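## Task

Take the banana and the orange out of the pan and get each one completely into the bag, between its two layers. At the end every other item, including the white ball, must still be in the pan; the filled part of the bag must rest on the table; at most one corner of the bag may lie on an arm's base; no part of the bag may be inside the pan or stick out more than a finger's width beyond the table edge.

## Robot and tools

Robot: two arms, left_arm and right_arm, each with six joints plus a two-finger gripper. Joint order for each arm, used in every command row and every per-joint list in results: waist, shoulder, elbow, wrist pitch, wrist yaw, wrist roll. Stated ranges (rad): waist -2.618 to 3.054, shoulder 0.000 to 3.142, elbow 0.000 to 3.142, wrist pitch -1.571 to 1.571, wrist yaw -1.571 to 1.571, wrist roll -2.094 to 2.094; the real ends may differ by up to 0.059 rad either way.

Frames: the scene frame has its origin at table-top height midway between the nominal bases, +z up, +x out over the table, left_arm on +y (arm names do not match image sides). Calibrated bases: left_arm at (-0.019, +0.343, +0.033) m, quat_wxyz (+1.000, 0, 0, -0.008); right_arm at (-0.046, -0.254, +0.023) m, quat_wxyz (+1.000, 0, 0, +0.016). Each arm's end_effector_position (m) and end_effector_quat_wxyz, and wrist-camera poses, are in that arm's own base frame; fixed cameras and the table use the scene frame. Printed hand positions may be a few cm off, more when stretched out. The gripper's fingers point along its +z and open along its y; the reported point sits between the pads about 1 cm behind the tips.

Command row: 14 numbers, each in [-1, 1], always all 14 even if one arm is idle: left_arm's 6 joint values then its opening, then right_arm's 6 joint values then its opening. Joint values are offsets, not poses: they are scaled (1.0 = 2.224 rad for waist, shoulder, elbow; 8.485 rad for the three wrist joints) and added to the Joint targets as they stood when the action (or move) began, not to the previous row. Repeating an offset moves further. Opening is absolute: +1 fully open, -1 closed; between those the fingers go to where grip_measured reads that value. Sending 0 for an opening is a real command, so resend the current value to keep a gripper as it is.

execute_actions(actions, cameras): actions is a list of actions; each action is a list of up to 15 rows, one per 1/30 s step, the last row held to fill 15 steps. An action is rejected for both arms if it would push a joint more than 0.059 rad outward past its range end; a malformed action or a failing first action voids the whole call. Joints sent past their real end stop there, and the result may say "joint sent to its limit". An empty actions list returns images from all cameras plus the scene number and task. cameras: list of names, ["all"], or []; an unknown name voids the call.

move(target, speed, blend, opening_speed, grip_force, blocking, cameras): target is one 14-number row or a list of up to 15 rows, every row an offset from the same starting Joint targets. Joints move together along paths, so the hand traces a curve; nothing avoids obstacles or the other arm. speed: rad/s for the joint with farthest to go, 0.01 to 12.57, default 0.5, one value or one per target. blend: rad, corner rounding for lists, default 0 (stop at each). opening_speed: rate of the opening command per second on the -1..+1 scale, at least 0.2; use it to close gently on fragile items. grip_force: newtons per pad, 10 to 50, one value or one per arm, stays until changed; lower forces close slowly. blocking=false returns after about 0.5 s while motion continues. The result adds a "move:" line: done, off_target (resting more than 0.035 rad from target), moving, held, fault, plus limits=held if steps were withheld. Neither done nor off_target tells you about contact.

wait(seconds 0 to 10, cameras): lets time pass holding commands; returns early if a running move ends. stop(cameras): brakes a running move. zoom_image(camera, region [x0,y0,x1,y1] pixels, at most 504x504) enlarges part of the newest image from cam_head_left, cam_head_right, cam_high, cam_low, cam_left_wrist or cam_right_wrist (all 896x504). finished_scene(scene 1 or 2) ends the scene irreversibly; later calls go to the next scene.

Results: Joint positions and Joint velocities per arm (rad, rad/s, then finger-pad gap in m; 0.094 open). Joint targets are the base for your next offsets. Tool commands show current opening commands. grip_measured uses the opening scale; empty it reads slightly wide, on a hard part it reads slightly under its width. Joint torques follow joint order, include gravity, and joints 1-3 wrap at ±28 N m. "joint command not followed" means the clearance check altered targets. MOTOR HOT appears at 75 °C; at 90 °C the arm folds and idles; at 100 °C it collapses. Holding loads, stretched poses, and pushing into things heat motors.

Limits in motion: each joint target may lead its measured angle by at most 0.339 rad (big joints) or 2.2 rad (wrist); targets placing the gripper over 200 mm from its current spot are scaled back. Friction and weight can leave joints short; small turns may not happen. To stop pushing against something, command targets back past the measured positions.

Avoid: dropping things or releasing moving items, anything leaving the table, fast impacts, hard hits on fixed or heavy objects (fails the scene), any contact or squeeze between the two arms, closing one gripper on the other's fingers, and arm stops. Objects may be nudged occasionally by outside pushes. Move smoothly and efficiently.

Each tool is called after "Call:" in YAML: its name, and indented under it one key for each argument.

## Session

Call:
execute_actions:
  actions: []

Scene clock: 0.00 s.
left_arm: end_effector_position=(+0.3888, +0.0274, +0.0853) grip_measured=+1.000 end_effector_quat_wxyz=(+0.575, -0.073, +0.814, +0.044) | right_arm: end_effector_position=(+0.3941, -0.0220, +0.0992) grip_measured=+1.000 end_effector_quat_wxyz=(+0.573, +0.050, +0.817, -0.038)
Joint positions: left_arm=[0.002 1.556 0.34 0.871 -0.154 -0.07 0.094] | right_arm=[-0.004 1.493 0.384 0.758 0.117 0.037 0.094]
Joint velocities: within noise
Joint torques (N m): no reading
Heat: left arm: 25 °C; right arm: 29 °C.
Joint targets: left_arm=[0.002 1.552 0.344 0.866 -0.154 -0.070] | right_arm=[-0.004 1.484 0.395 0.771 0.117 0.037]
Tool commands: left_gripper/opening=+1.0 right_gripper/opening=+1.0

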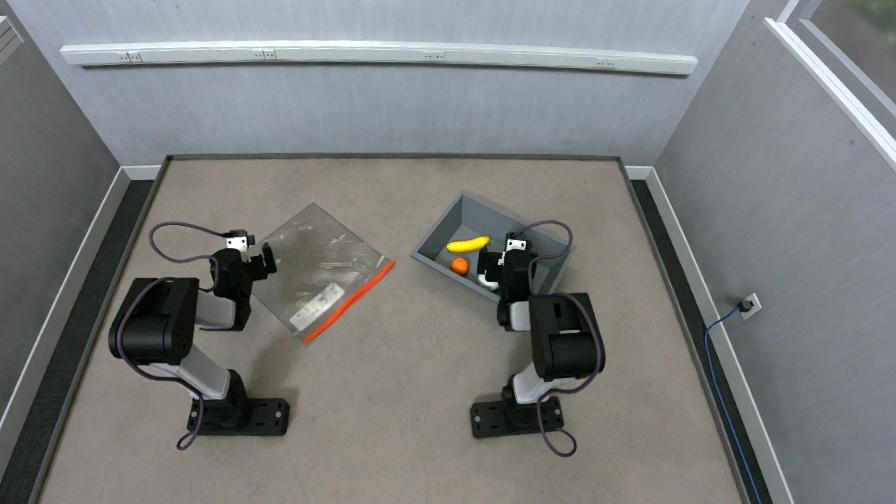

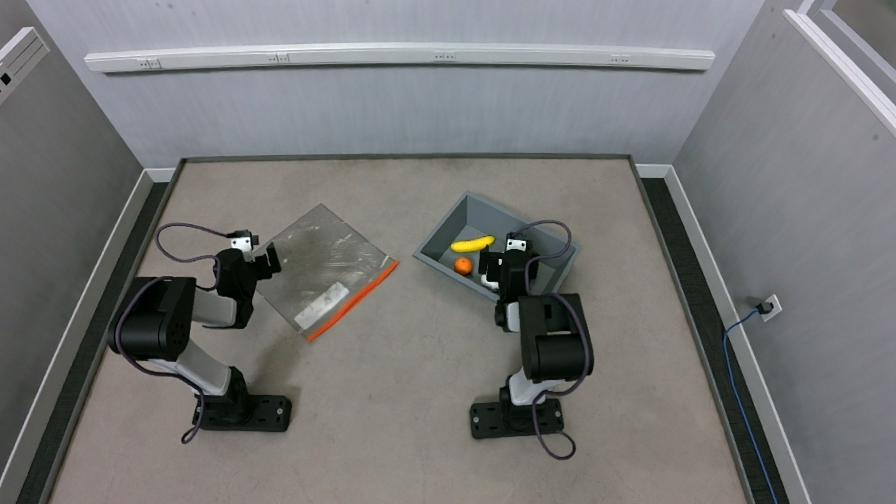

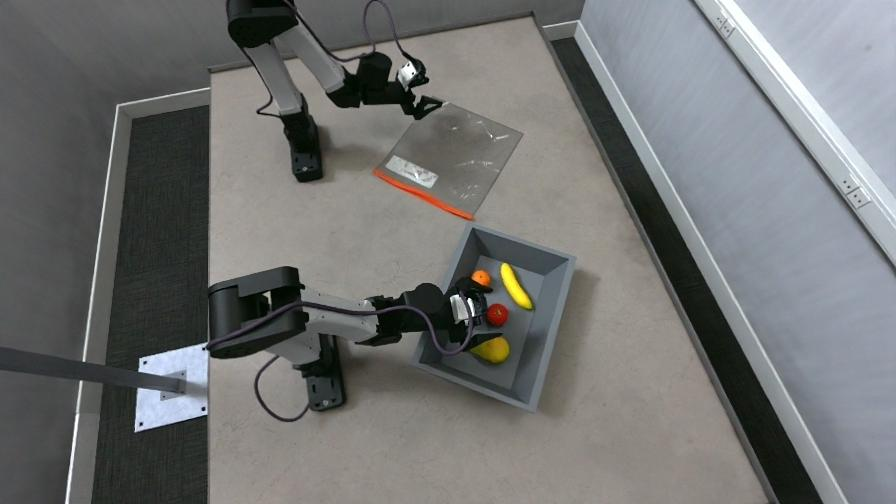

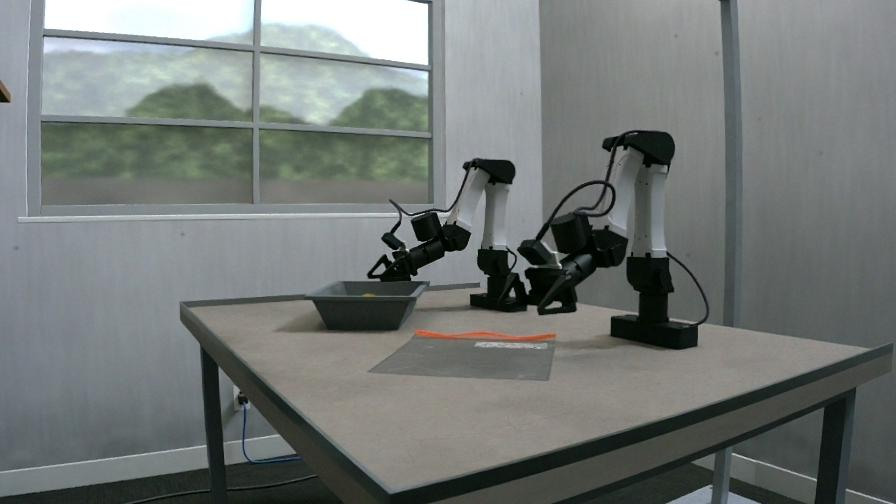

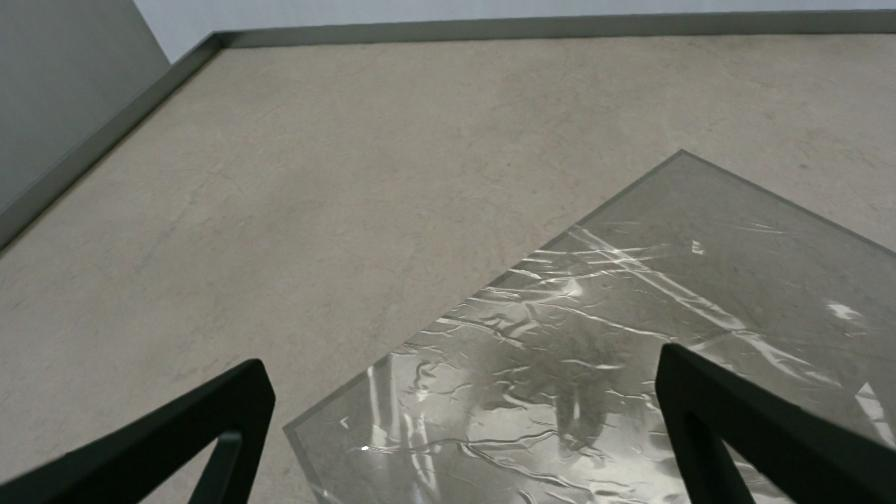

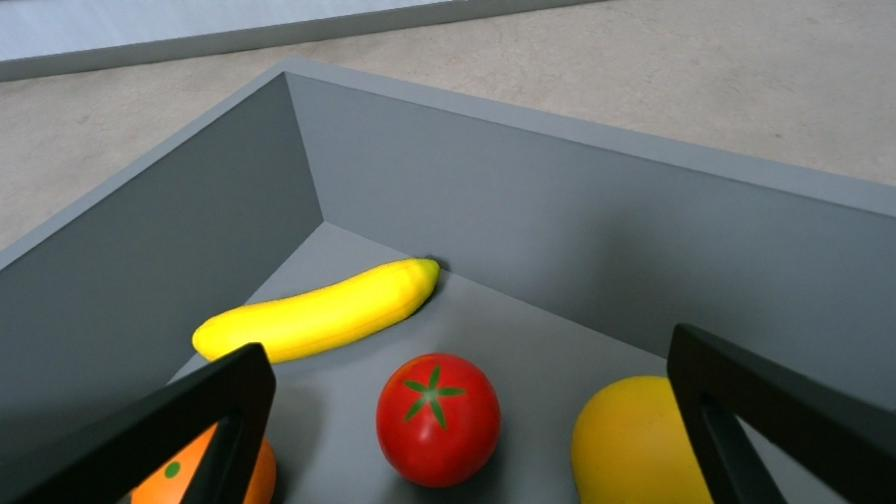

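Call:
move:
  target: [-0.2968,0.1357,0.5182,-0.245,0.0181,0.0083,-0.1,0.1237,0.2249,0.6264,-0.2445,-0.0138,-0.0044,0.5]
  speed: 0.8
  cameras: ["all"]

Call:
zoom_image:
  camera: "cam_low"
  region: [360, 300, 580, 400]

Scene clock: 5.20 s.
left_arm: end_effector_position=(+0.2728, -0.2070, +0.0910) grip_measured=-0.098 end_effector_quat_wxyz=(+0.009, +0.317, +0.948, +0.005) | right_arm: end_effector_position=(+0.3775, +0.1012, +0.1168) grip_measured=+0.501 end_effector_quat_wxyz=(+0.032, -0.129, +0.991, +0.000)
Joint positions: left_arm=[-0.657 1.834 1.477 -1.2 -0.015 -0.01 0.042] | right_arm=[0.266 1.971 1.762 -1.298 0.009 0.007 0.071]
Joint torques (N m): left_arm=[0.1 -6.95 9.02 0.32 0.15 0.05] | right_arm=[0.46 -8.42 8.72 0.38 -0.11 -0.04]
Heat: left arm: 26 °C; right arm: 30 °C.
Joint targets: left_arm=[-0.659 1.854 1.497 -1.212 -0.001 0.001] | right_arm=[0.271 1.985 1.788 -1.303 0.000 0.000]
move: done

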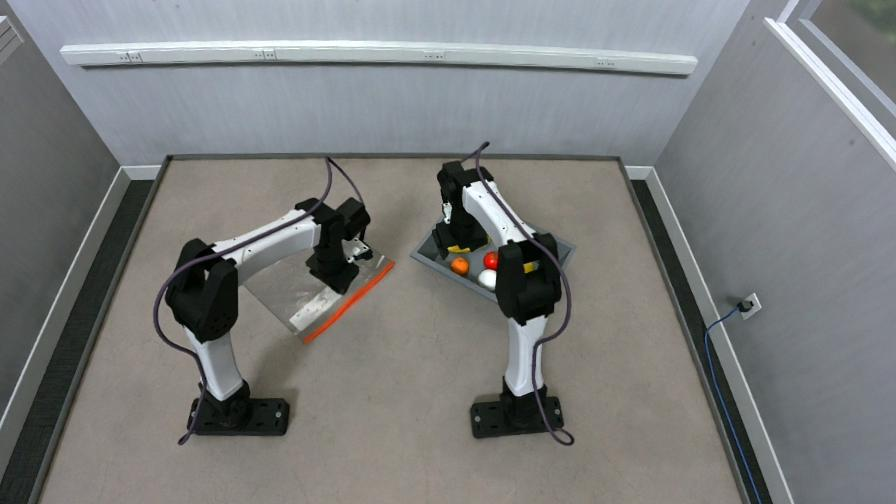

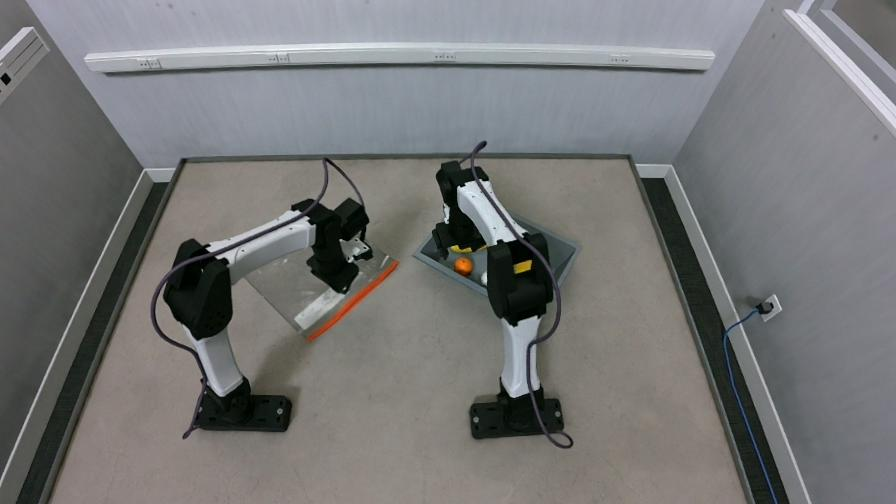

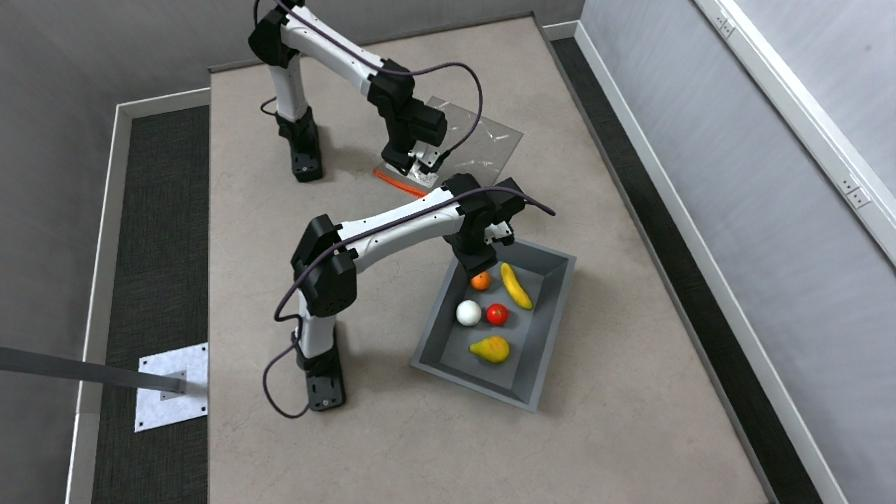

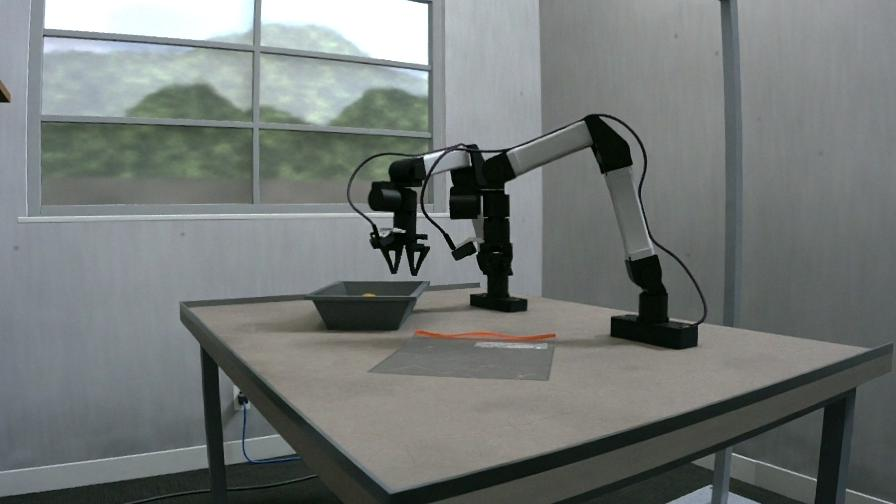

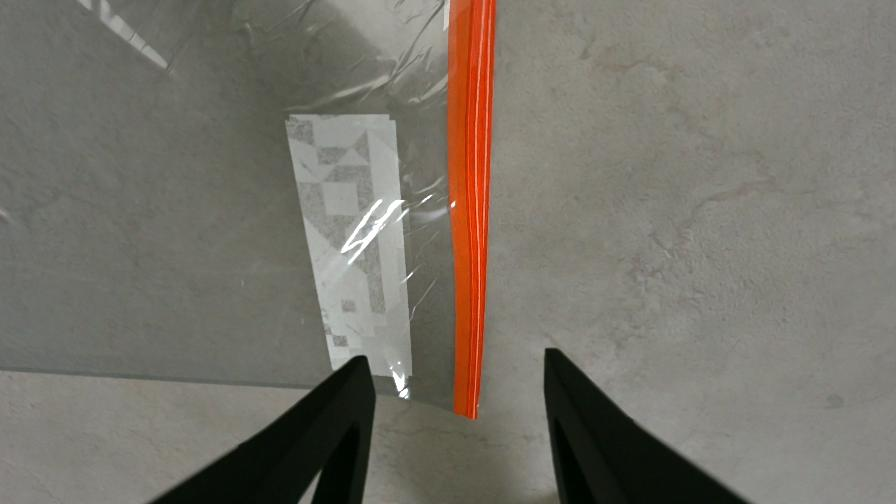

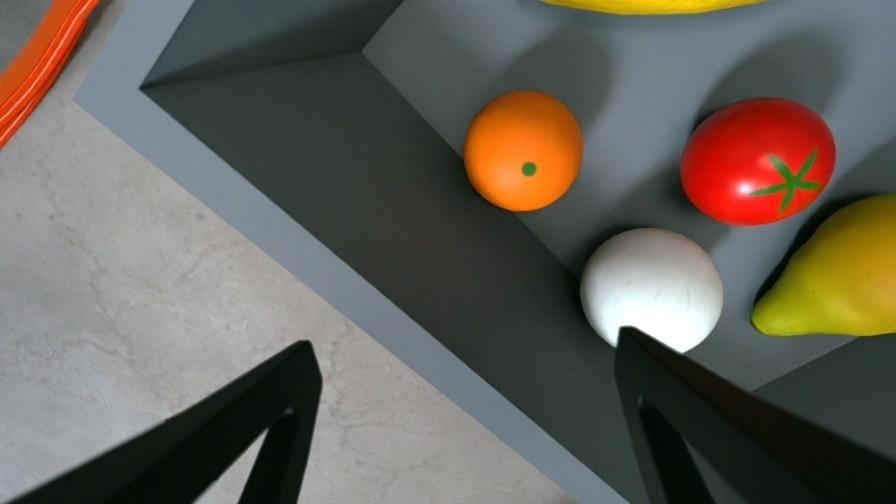

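Scaled by 2.291 from the camera's 896x504 image, which has a finer 1280x720 frame.

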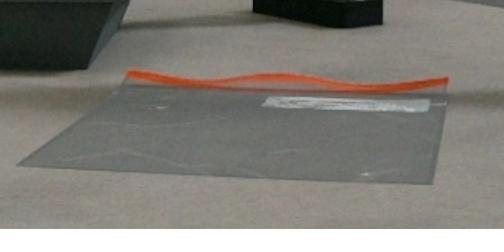

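Call:
move:
  target: [-0.0076,0.0577,-0.1249,0.0477,0,0,-0.1,0,0,0,0,0,0,0.5]
  speed: 0.2
  cameras: ["cam_low","cam_left_wrist"]

Call:
zoom_image:
  camera: "cam_low"
  region: [360, 260, 580, 400]

Scene clock: 8.47 s.
left_arm: end_effector_position=(+0.2735, -0.2127, -0.0118) grip_measured=-0.098 end_effector_quat_wxyz=(+0.008, +0.323, +0.946, +0.005) | right_arm: end_effector_position=(+0.3774, +0.1012, +0.1168) grip_measured=+0.501 end_effector_quat_wxyz=(+0.032, -0.129, +0.991, +0.000)
Joint positions: left_arm=[-0.669 1.967 1.228 -0.818 -0.015 -0.01 0.042] | right_arm=[0.266 1.971 1.762 -1.298 0.009 0.007 0.071]
Joint torques (N m): left_arm=[-0.32 -7.8 5.41 0.53 0.13 0.07] | right_arm=[0.47 -8.42 8.72 0.36 -0.11 -0.03]
Heat: left arm: 26 °C; right arm: 30 °C.
Joint targets: left_arm=[-0.675 1.983 1.219 -0.807 -0.001 0.001] | right_arm=[0.271 1.985 1.788 -1.303 0.000 0.000]
move: done
Images, in order (width x height): cam_low 896x504, cam_left_wrist 896x504.

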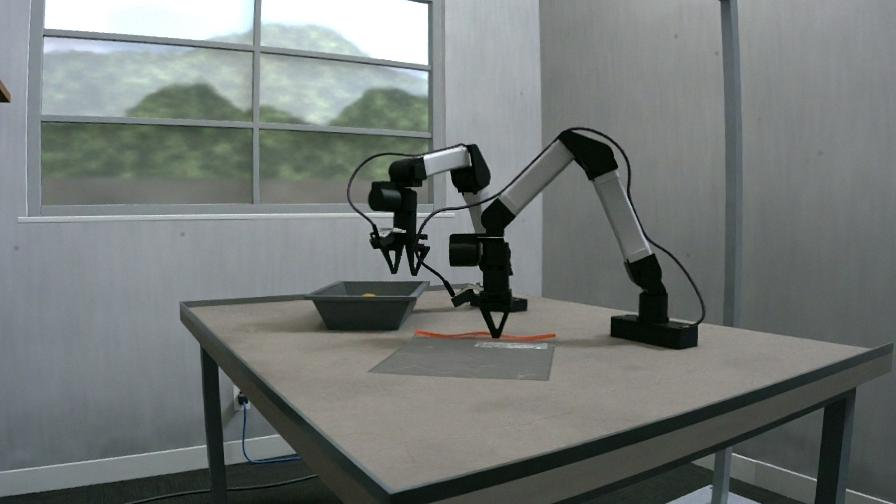

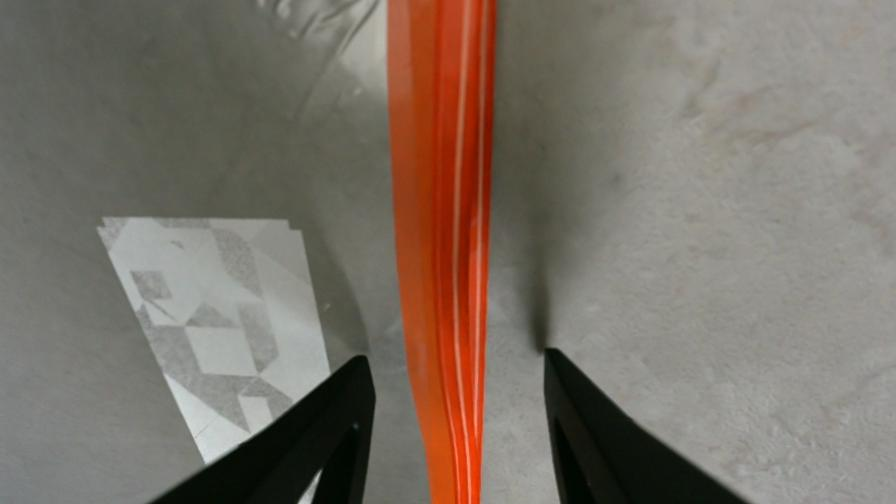

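Scaled by 2.291 from the camera's 896x504 image, which has a finer 1280x720 frame.

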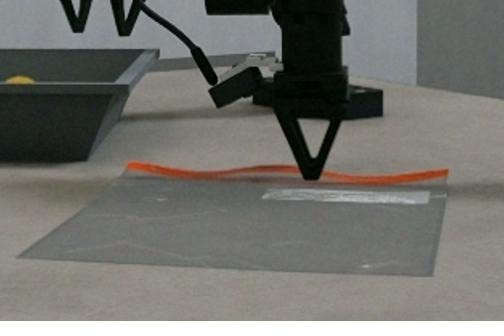

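Call:
move:
  target:
    - [0,0.0201,0.0762,-0.0146,0,0,-0.1,0,0,0,0,0,0,0.5]
    - [0,0.0418,0.0522,-0.0026,0,0,-0.1,0,0,0,0,0,0,0.5]
  speed: 0.15
  cameras: ["cam_low","cam_left_wrist"]

Call:
zoom_image:
  camera: "cam_low"
  region: [400, 280, 580, 380]

Scene clock: 12.10 s.
left_arm: end_effector_position=(+0.2935, -0.2285, -0.0166) grip_measured=-0.098 end_effector_quat_wxyz=(+0.010, +0.323, +0.946, +0.005) | right_arm: end_effector_position=(+0.3774, +0.1012, +0.1168) grip_measured=+0.501 end_effector_quat_wxyz=(+0.032, -0.129, +0.991, +0.000)
Joint positions: left_arm=[-0.669 2.059 1.344 -0.841 -0.015 -0.01 0.042] | right_arm=[0.266 1.971 1.762 -1.298 0.009 0.007 0.071]
Joint torques (N m): left_arm=[-0.28 -8.58 5.48 0.57 0.12 0.07] | right_arm=[0.47 -8.38 8.75 0.37 -0.11 -0.04]
Heat: left arm: 26 °C; right arm: 31 °C.
Joint targets: left_arm=[-0.675 2.076 1.335 -0.830 -0.001 0.001] | right_arm=[0.271 1.985 1.788 -1.303 0.000 0.000]
move: done
Images, in order (width x height): cam_low 896x504, cam_left_wrist 896x504.

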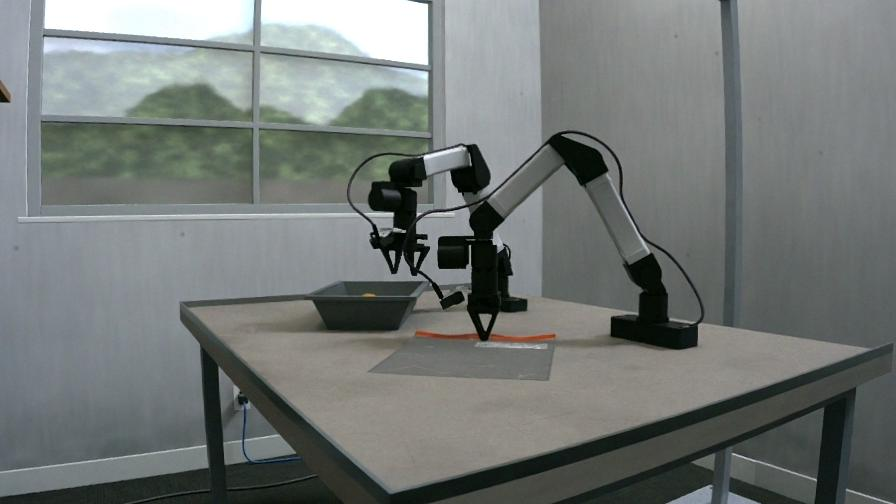

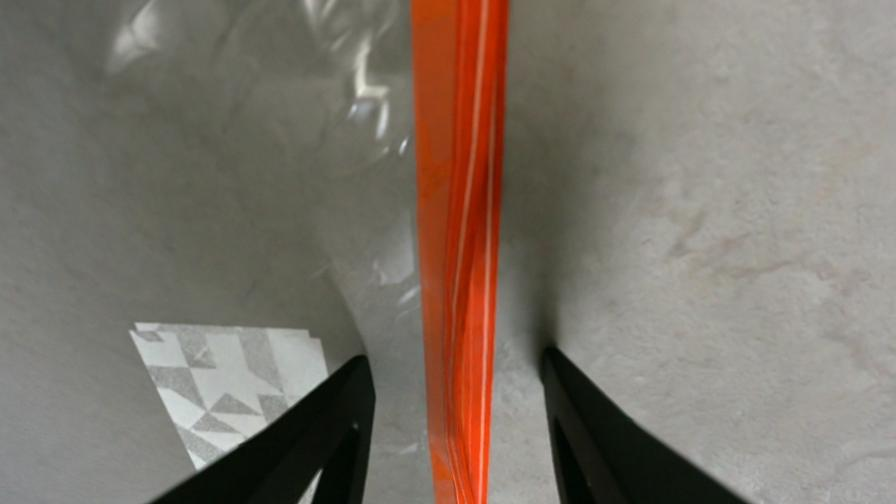

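Scaled by 2.800 from the camera's 896x504 image, which has a finer 1280x720 frame.

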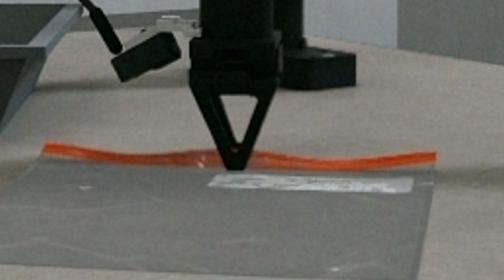

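Call:
move:
  target: [0,0,0,0,0,0,-1,0,0,0,0,0,0,0.5]
  opening_speed: 0.3
  cameras: ["cam_low","cam_left_wrist"]

Call:
zoom_image:
  camera: "cam_low"
  region: [400, 280, 580, 380]

Scene clock: 15.53 s.
left_arm: end_effector_position=(+0.2936, -0.2286, -0.0166) grip_measured=-0.984 end_effector_quat_wxyz=(+0.010, +0.323, +0.946, +0.004) | right_arm: end_effector_position=(+0.3774, +0.1012, +0.1168) grip_measured=+0.501 end_effector_quat_wxyz=(+0.032, -0.129, +0.991, +0.000)
Joint positions: left_arm=[-0.669 2.059 1.344 -0.84 -0.015 -0.01 0.001] | right_arm=[0.266 1.971 1.762 -1.298 0.009 0.007 0.071]
Joint torques (N m): left_arm=[-0.31 -8.55 5.49 0.56 0.13 0.06] | right_arm=[0.49 -8.39 8.73 0.37 -0.11 -0.04]
Heat: left arm: 27 °C; right arm: 31 °C.
Joint targets: left_arm=[-0.675 2.076 1.335 -0.830 -0.001 0.001] | right_arm=[0.271 1.985 1.788 -1.303 0.000 0.000]
move: done
Images, in order (width x height): cam_low 896x504, cam_left_wrist 896x504.

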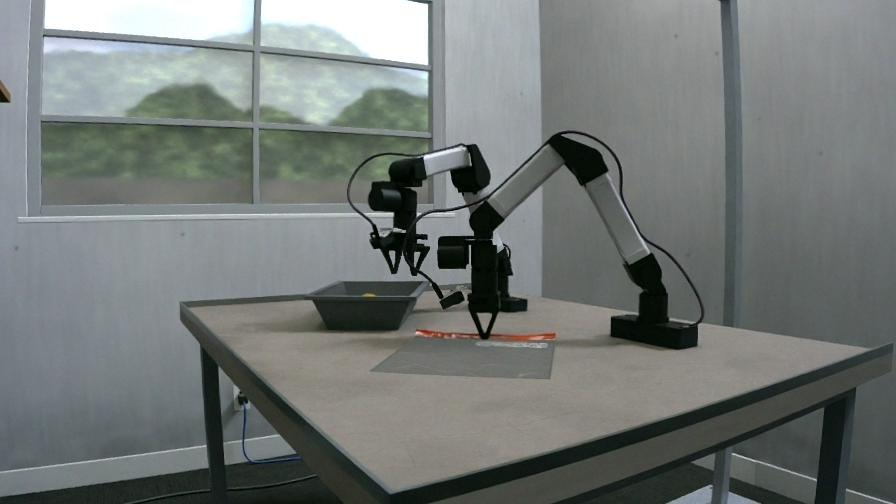

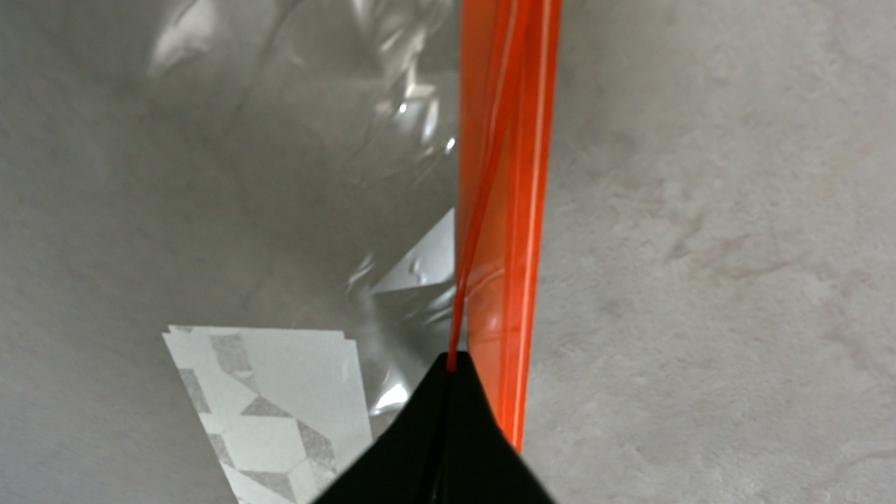

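Scaled by 2.800 from the camera's 896x504 image, which has a finer 1280x720 frame.

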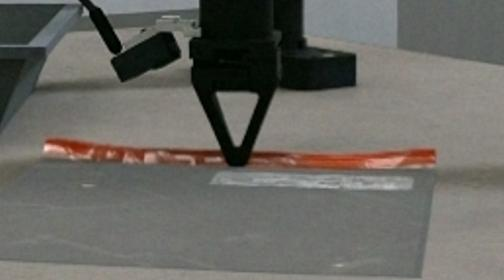

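Call:
move:
  target:
    - [0.1179,-0.0771,0.0865,-0.0345,0.0295,0.0306,-1,0,0,0,0,0,0,0.5]
    - [0.2804,-0.0421,0.2483,-0.0647,0.0589,0.0731,-1,0,0,0,0,0,0,0.5]
  speed: 0.25
  blend: 0.08
  cameras: ["cam_low","cam_head_left","cam_high","cam_left_wrist","cam_right_wrist"]

Call:
zoom_image:
  camera: "cam_low"
  region: [360, 220, 580, 390]

Call:
zoom_image:
  camera: "cam_head_left"
  region: [240, 180, 420, 360]

Scene clock: 19.70 s.
left_arm: end_effector_position=(+0.3903, -0.1011, +0.1672) grip_measured=-0.984 end_effector_quat_wxyz=(+0.116, +0.327, +0.913, -0.214) | right_arm: end_effector_position=(+0.3774, +0.1012, +0.1168) grip_measured=+0.501 end_effector_quat_wxyz=(+0.032, -0.129, +0.991, +0.000)
Joint positions: left_arm=[-0.052 1.962 1.867 -1.367 0.482 0.609 0.001] | right_arm=[0.266 1.971 1.762 -1.298 0.009 0.007 0.071]
Joint torques (N m): left_arm=[0.27 -8.16 9.16 0.5 0.49 0.04] | right_arm=[0.49 -8.42 8.73 0.37 -0.11 -0.03]
Heat: left arm: 27 °C; right arm: 32 °C.
Joint targets: left_arm=[-0.052 1.982 1.888 -1.379 0.499 0.621] | right_arm=[0.271 1.985 1.788 -1.303 0.000 0.000]
move: done
Images, in order (width x height): cam_head_left 896x504, cam_high 896x504, cam_low 896x504, cam_left_wrist 896x504, cam_right_wrist 896x504.

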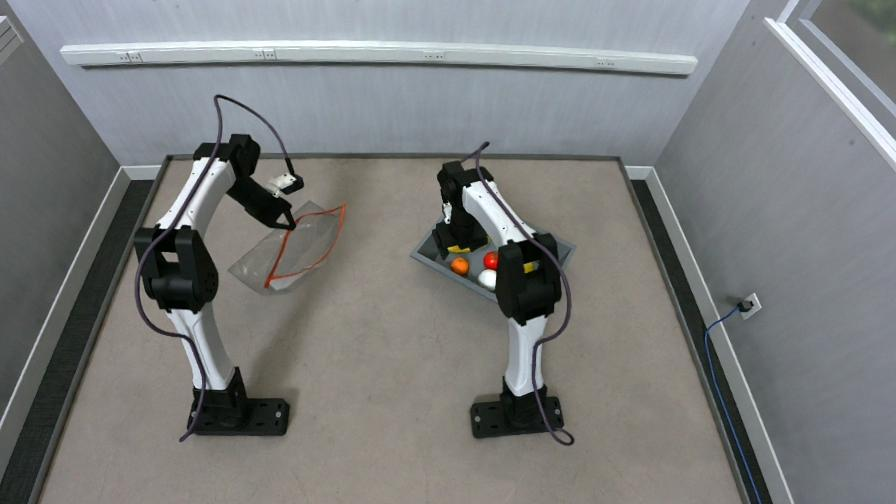

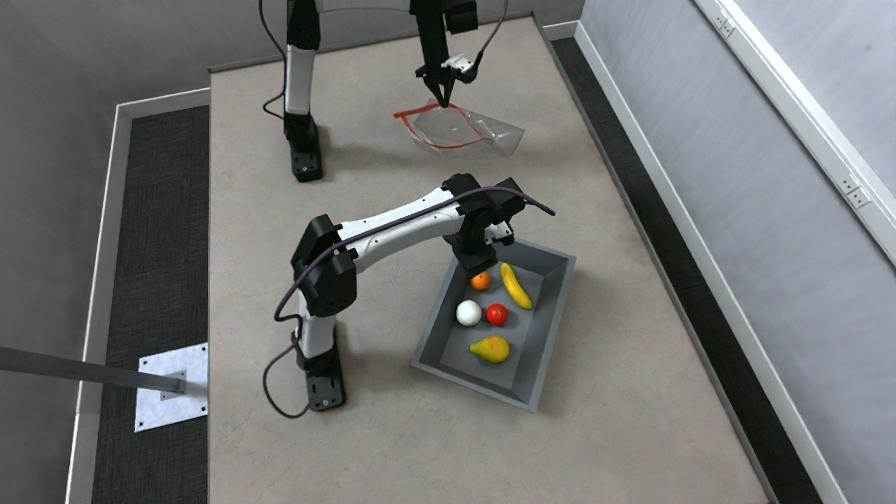

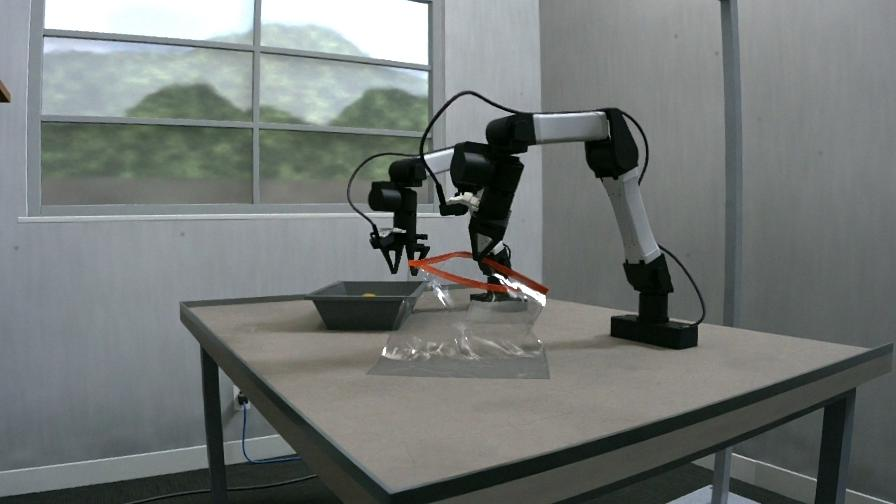

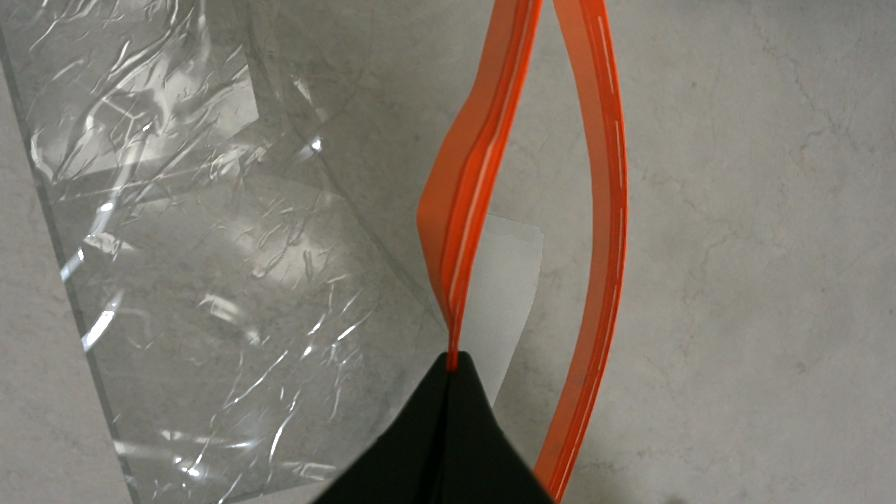

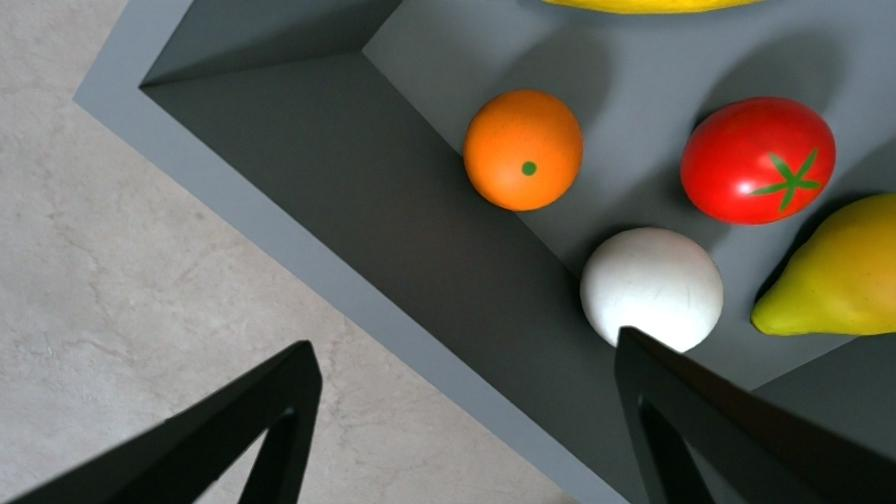

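Scaled by 2.291 from the camera's 896x504 image, which has a finer 1280x720 frame.

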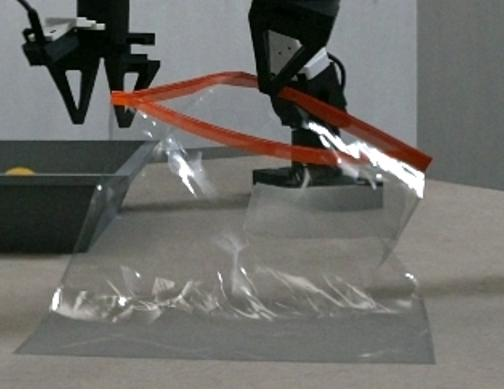

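Scaled by 2.800 from the camera's 896x504 image, which has a finer 1280x720 frame.

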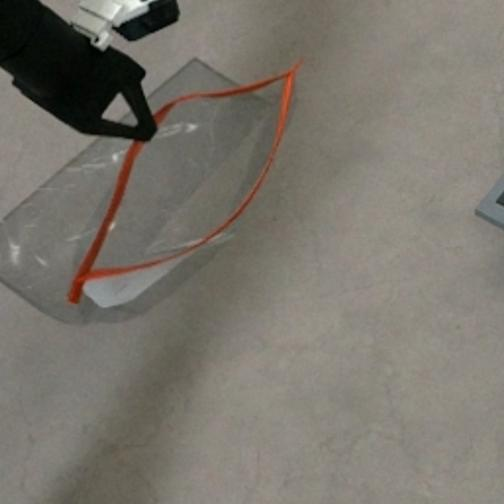

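Call:
zoom_image:
  camera: "cam_head_left"
  region: [400, 180, 600, 310]

Call:
zoom_image:
  camera: "cam_high"
  region: [420, 220, 580, 360]

Scaled by 2.520 from the camera's 896x504 image, which has a finer 1280x720 frame.

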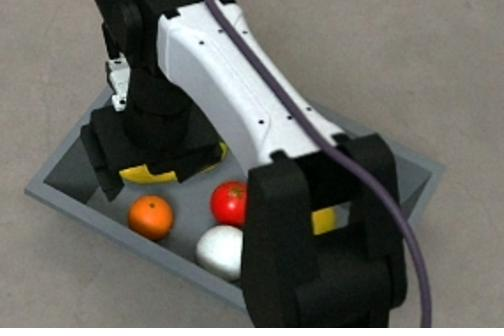

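Scaled by 3.150 from the camera's 896x504 image, which has a finer 1280x720 frame.

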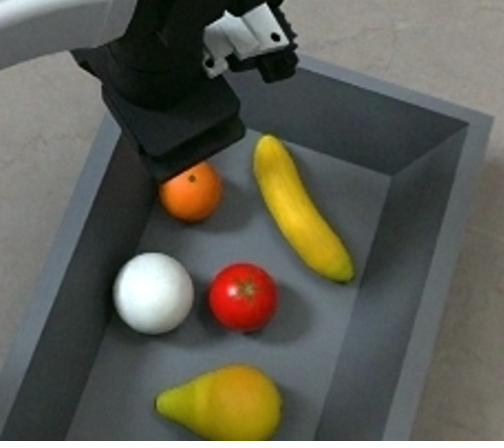

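Call:
move:
  target: [0,0,0,0,0,0,-1,-0.0351,0.0473,-0.017,0.0086,0,0.0925,0.6]
  speed: 0.4
  cameras: ["cam_right_wrist","cam_head_left","cam_high"]

Scene clock: 25.13 s.
left_arm: end_effector_position=(+0.3902, -0.1011, +0.1672) grip_measured=-0.984 end_effector_quat_wxyz=(+0.116, +0.327, +0.913, -0.215) | right_arm: end_effector_position=(+0.3933, +0.0779, +0.0752) grip_measured=+0.599 end_effector_quat_wxyz=(+0.004, +0.285, +0.959, -0.002)
Joint positions: left_arm=[-0.052 1.962 1.867 -1.367 0.482 0.609 0.001] | right_arm=[0.199 2.077 1.753 -1.241 0.008 0.776 0.075]
Joint torques (N m): left_arm=[0.23 -8.14 9.17 0.49 0.48 0.08] | right_arm=[-0.57 -9.2 5.82 0.38 -0.07 0.18]
Heat: left arm: 28 °C; right arm: 33 °C.
Joint targets: left_arm=[-0.052 1.982 1.888 -1.379 0.499 0.621] | right_arm=[0.193 2.090 1.750 -1.230 0.000 0.785]
move: done
Images, in order (width x height): cam_head_left 896x504, cam_high 896x504, cam_right_wrist 896x504.

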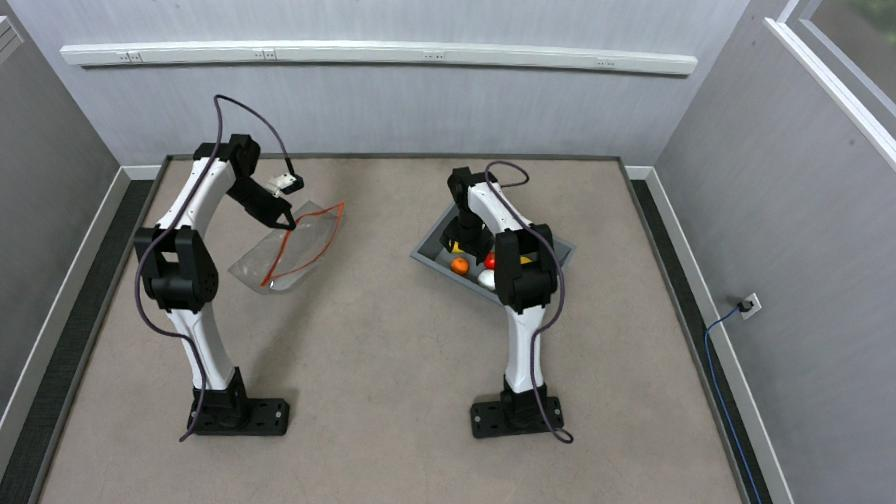

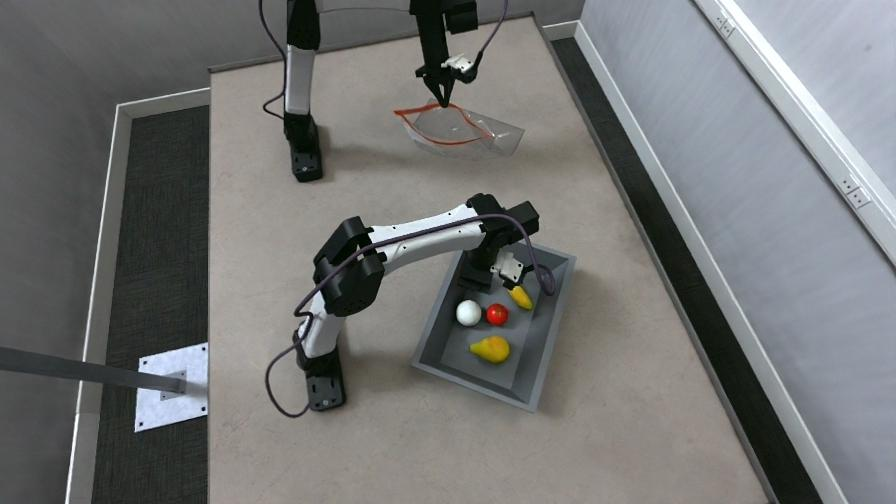

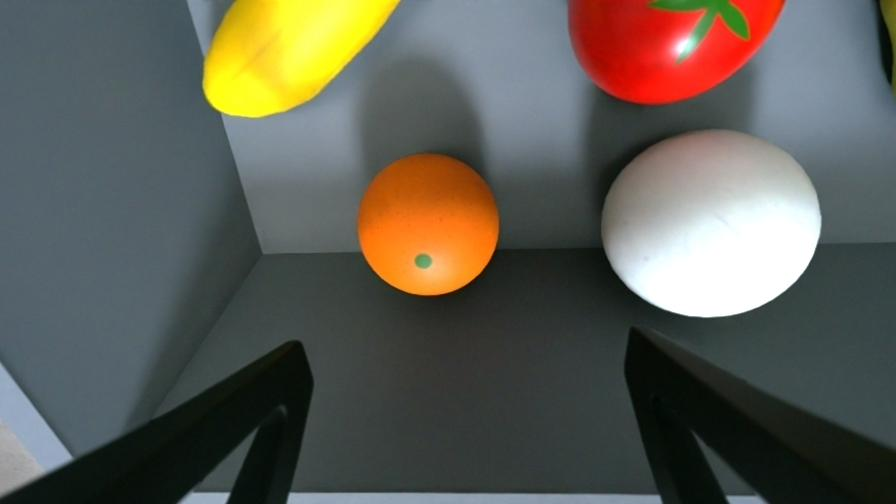

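Call:
move:
  target: [0,0,0,0,0,0,-1,0.0164,0.0109,-0.0468,0.0151,0,0,0.45]
  speed: 0.3
  cameras: ["cam_right_wrist"]

Scene clock: 26.83 s.
left_arm: end_effector_position=(+0.3902, -0.1011, +0.1672) grip_measured=-0.984 end_effector_quat_wxyz=(+0.116, +0.327, +0.913, -0.215) | right_arm: end_effector_position=(+0.3910, +0.0882, +0.0385) grip_measured=+0.451 end_effector_quat_wxyz=(+0.002, +0.273, +0.962, -0.003)
Joint positions: left_arm=[-0.052 1.962 1.867 -1.367 0.482 0.609 0.001] | right_arm=[0.225 2.104 1.647 -1.113 0.007 0.777 0.068]
Joint torques (N m): left_arm=[0.23 -8.16 9.16 0.49 0.48 0.08] | right_arm=[0.43 -9.52 5.82 0.35 -0.05 0.13]
Heat: left arm: 28 °C; right arm: 33 °C.
Joint targets: left_arm=[-0.052 1.982 1.888 -1.379 0.499 0.621] | right_arm=[0.229 2.114 1.646 -1.102 0.000 0.785]
move: done
Images, in order (width x height): cam_right_wrist 896x504.

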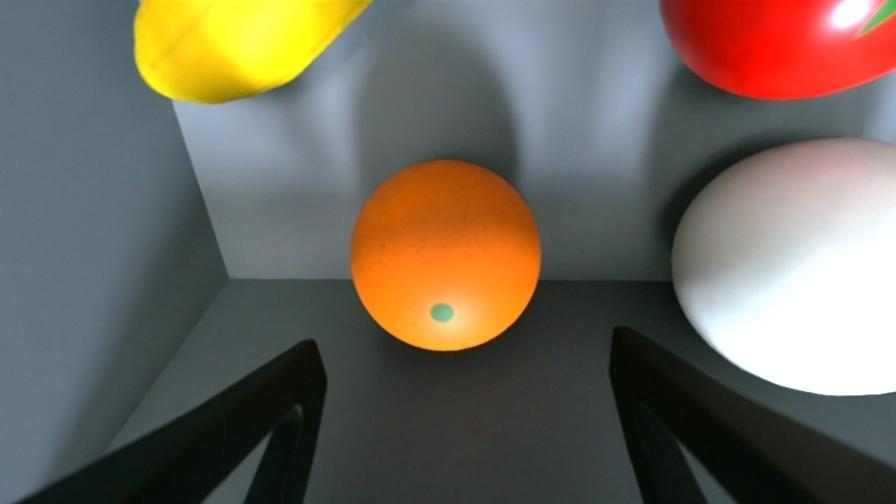

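Call:
move:
  target:
    - [0,0,0,0,0,0,-1,0.0014,0.0225,-0.0218,0.0116,0,0,0.45]
    - [0,0,0,0,0,0,-1,0.0014,0.0225,-0.0218,0.0116,0,0,-0.3]
  speed: 0.2
  opening_speed: 0.4
  grip_force: [50, 18]
  cameras: ["cam_right_wrist"]

Scene clock: 31.07 s.
left_arm: end_effector_position=(+0.3902, -0.1011, +0.1672) grip_measured=-0.984 end_effector_quat_wxyz=(+0.116, +0.327, +0.913, -0.215) | right_arm: end_effector_position=(+0.3960, +0.0894, +0.0082) grip_measured=-0.106 end_effector_quat_wxyz=(+0.003, +0.273, +0.962, -0.002)
Joint positions: left_arm=[-0.052 1.962 1.867 -1.367 0.482 0.609 0.001] | right_arm=[0.225 2.153 1.6 -1.014 0.007 0.777 0.042]
Joint torques (N m): left_arm=[0.27 -8.16 9.22 0.49 0.48 0.09] | right_arm=[0.75 -9.65 5.64 0.38 -0.05 0.13]
Heat: left arm: 29 °C; right arm: 34 °C.
Joint targets: left_arm=[-0.052 1.982 1.888 -1.379 0.499 0.621] | right_arm=[0.232 2.164 1.598 -1.003 0.000 0.785]
grip_force (N): 50, 18
move: done
Images, in order (width x height): cam_right_wrist 896x504.

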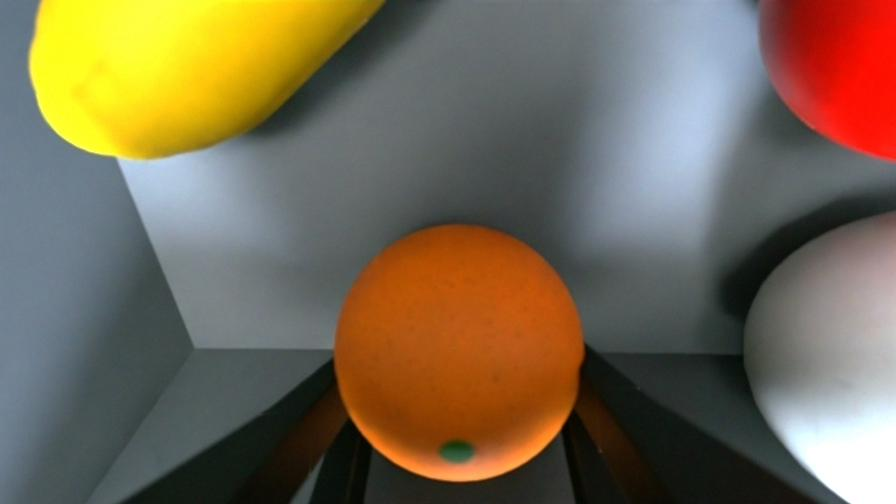

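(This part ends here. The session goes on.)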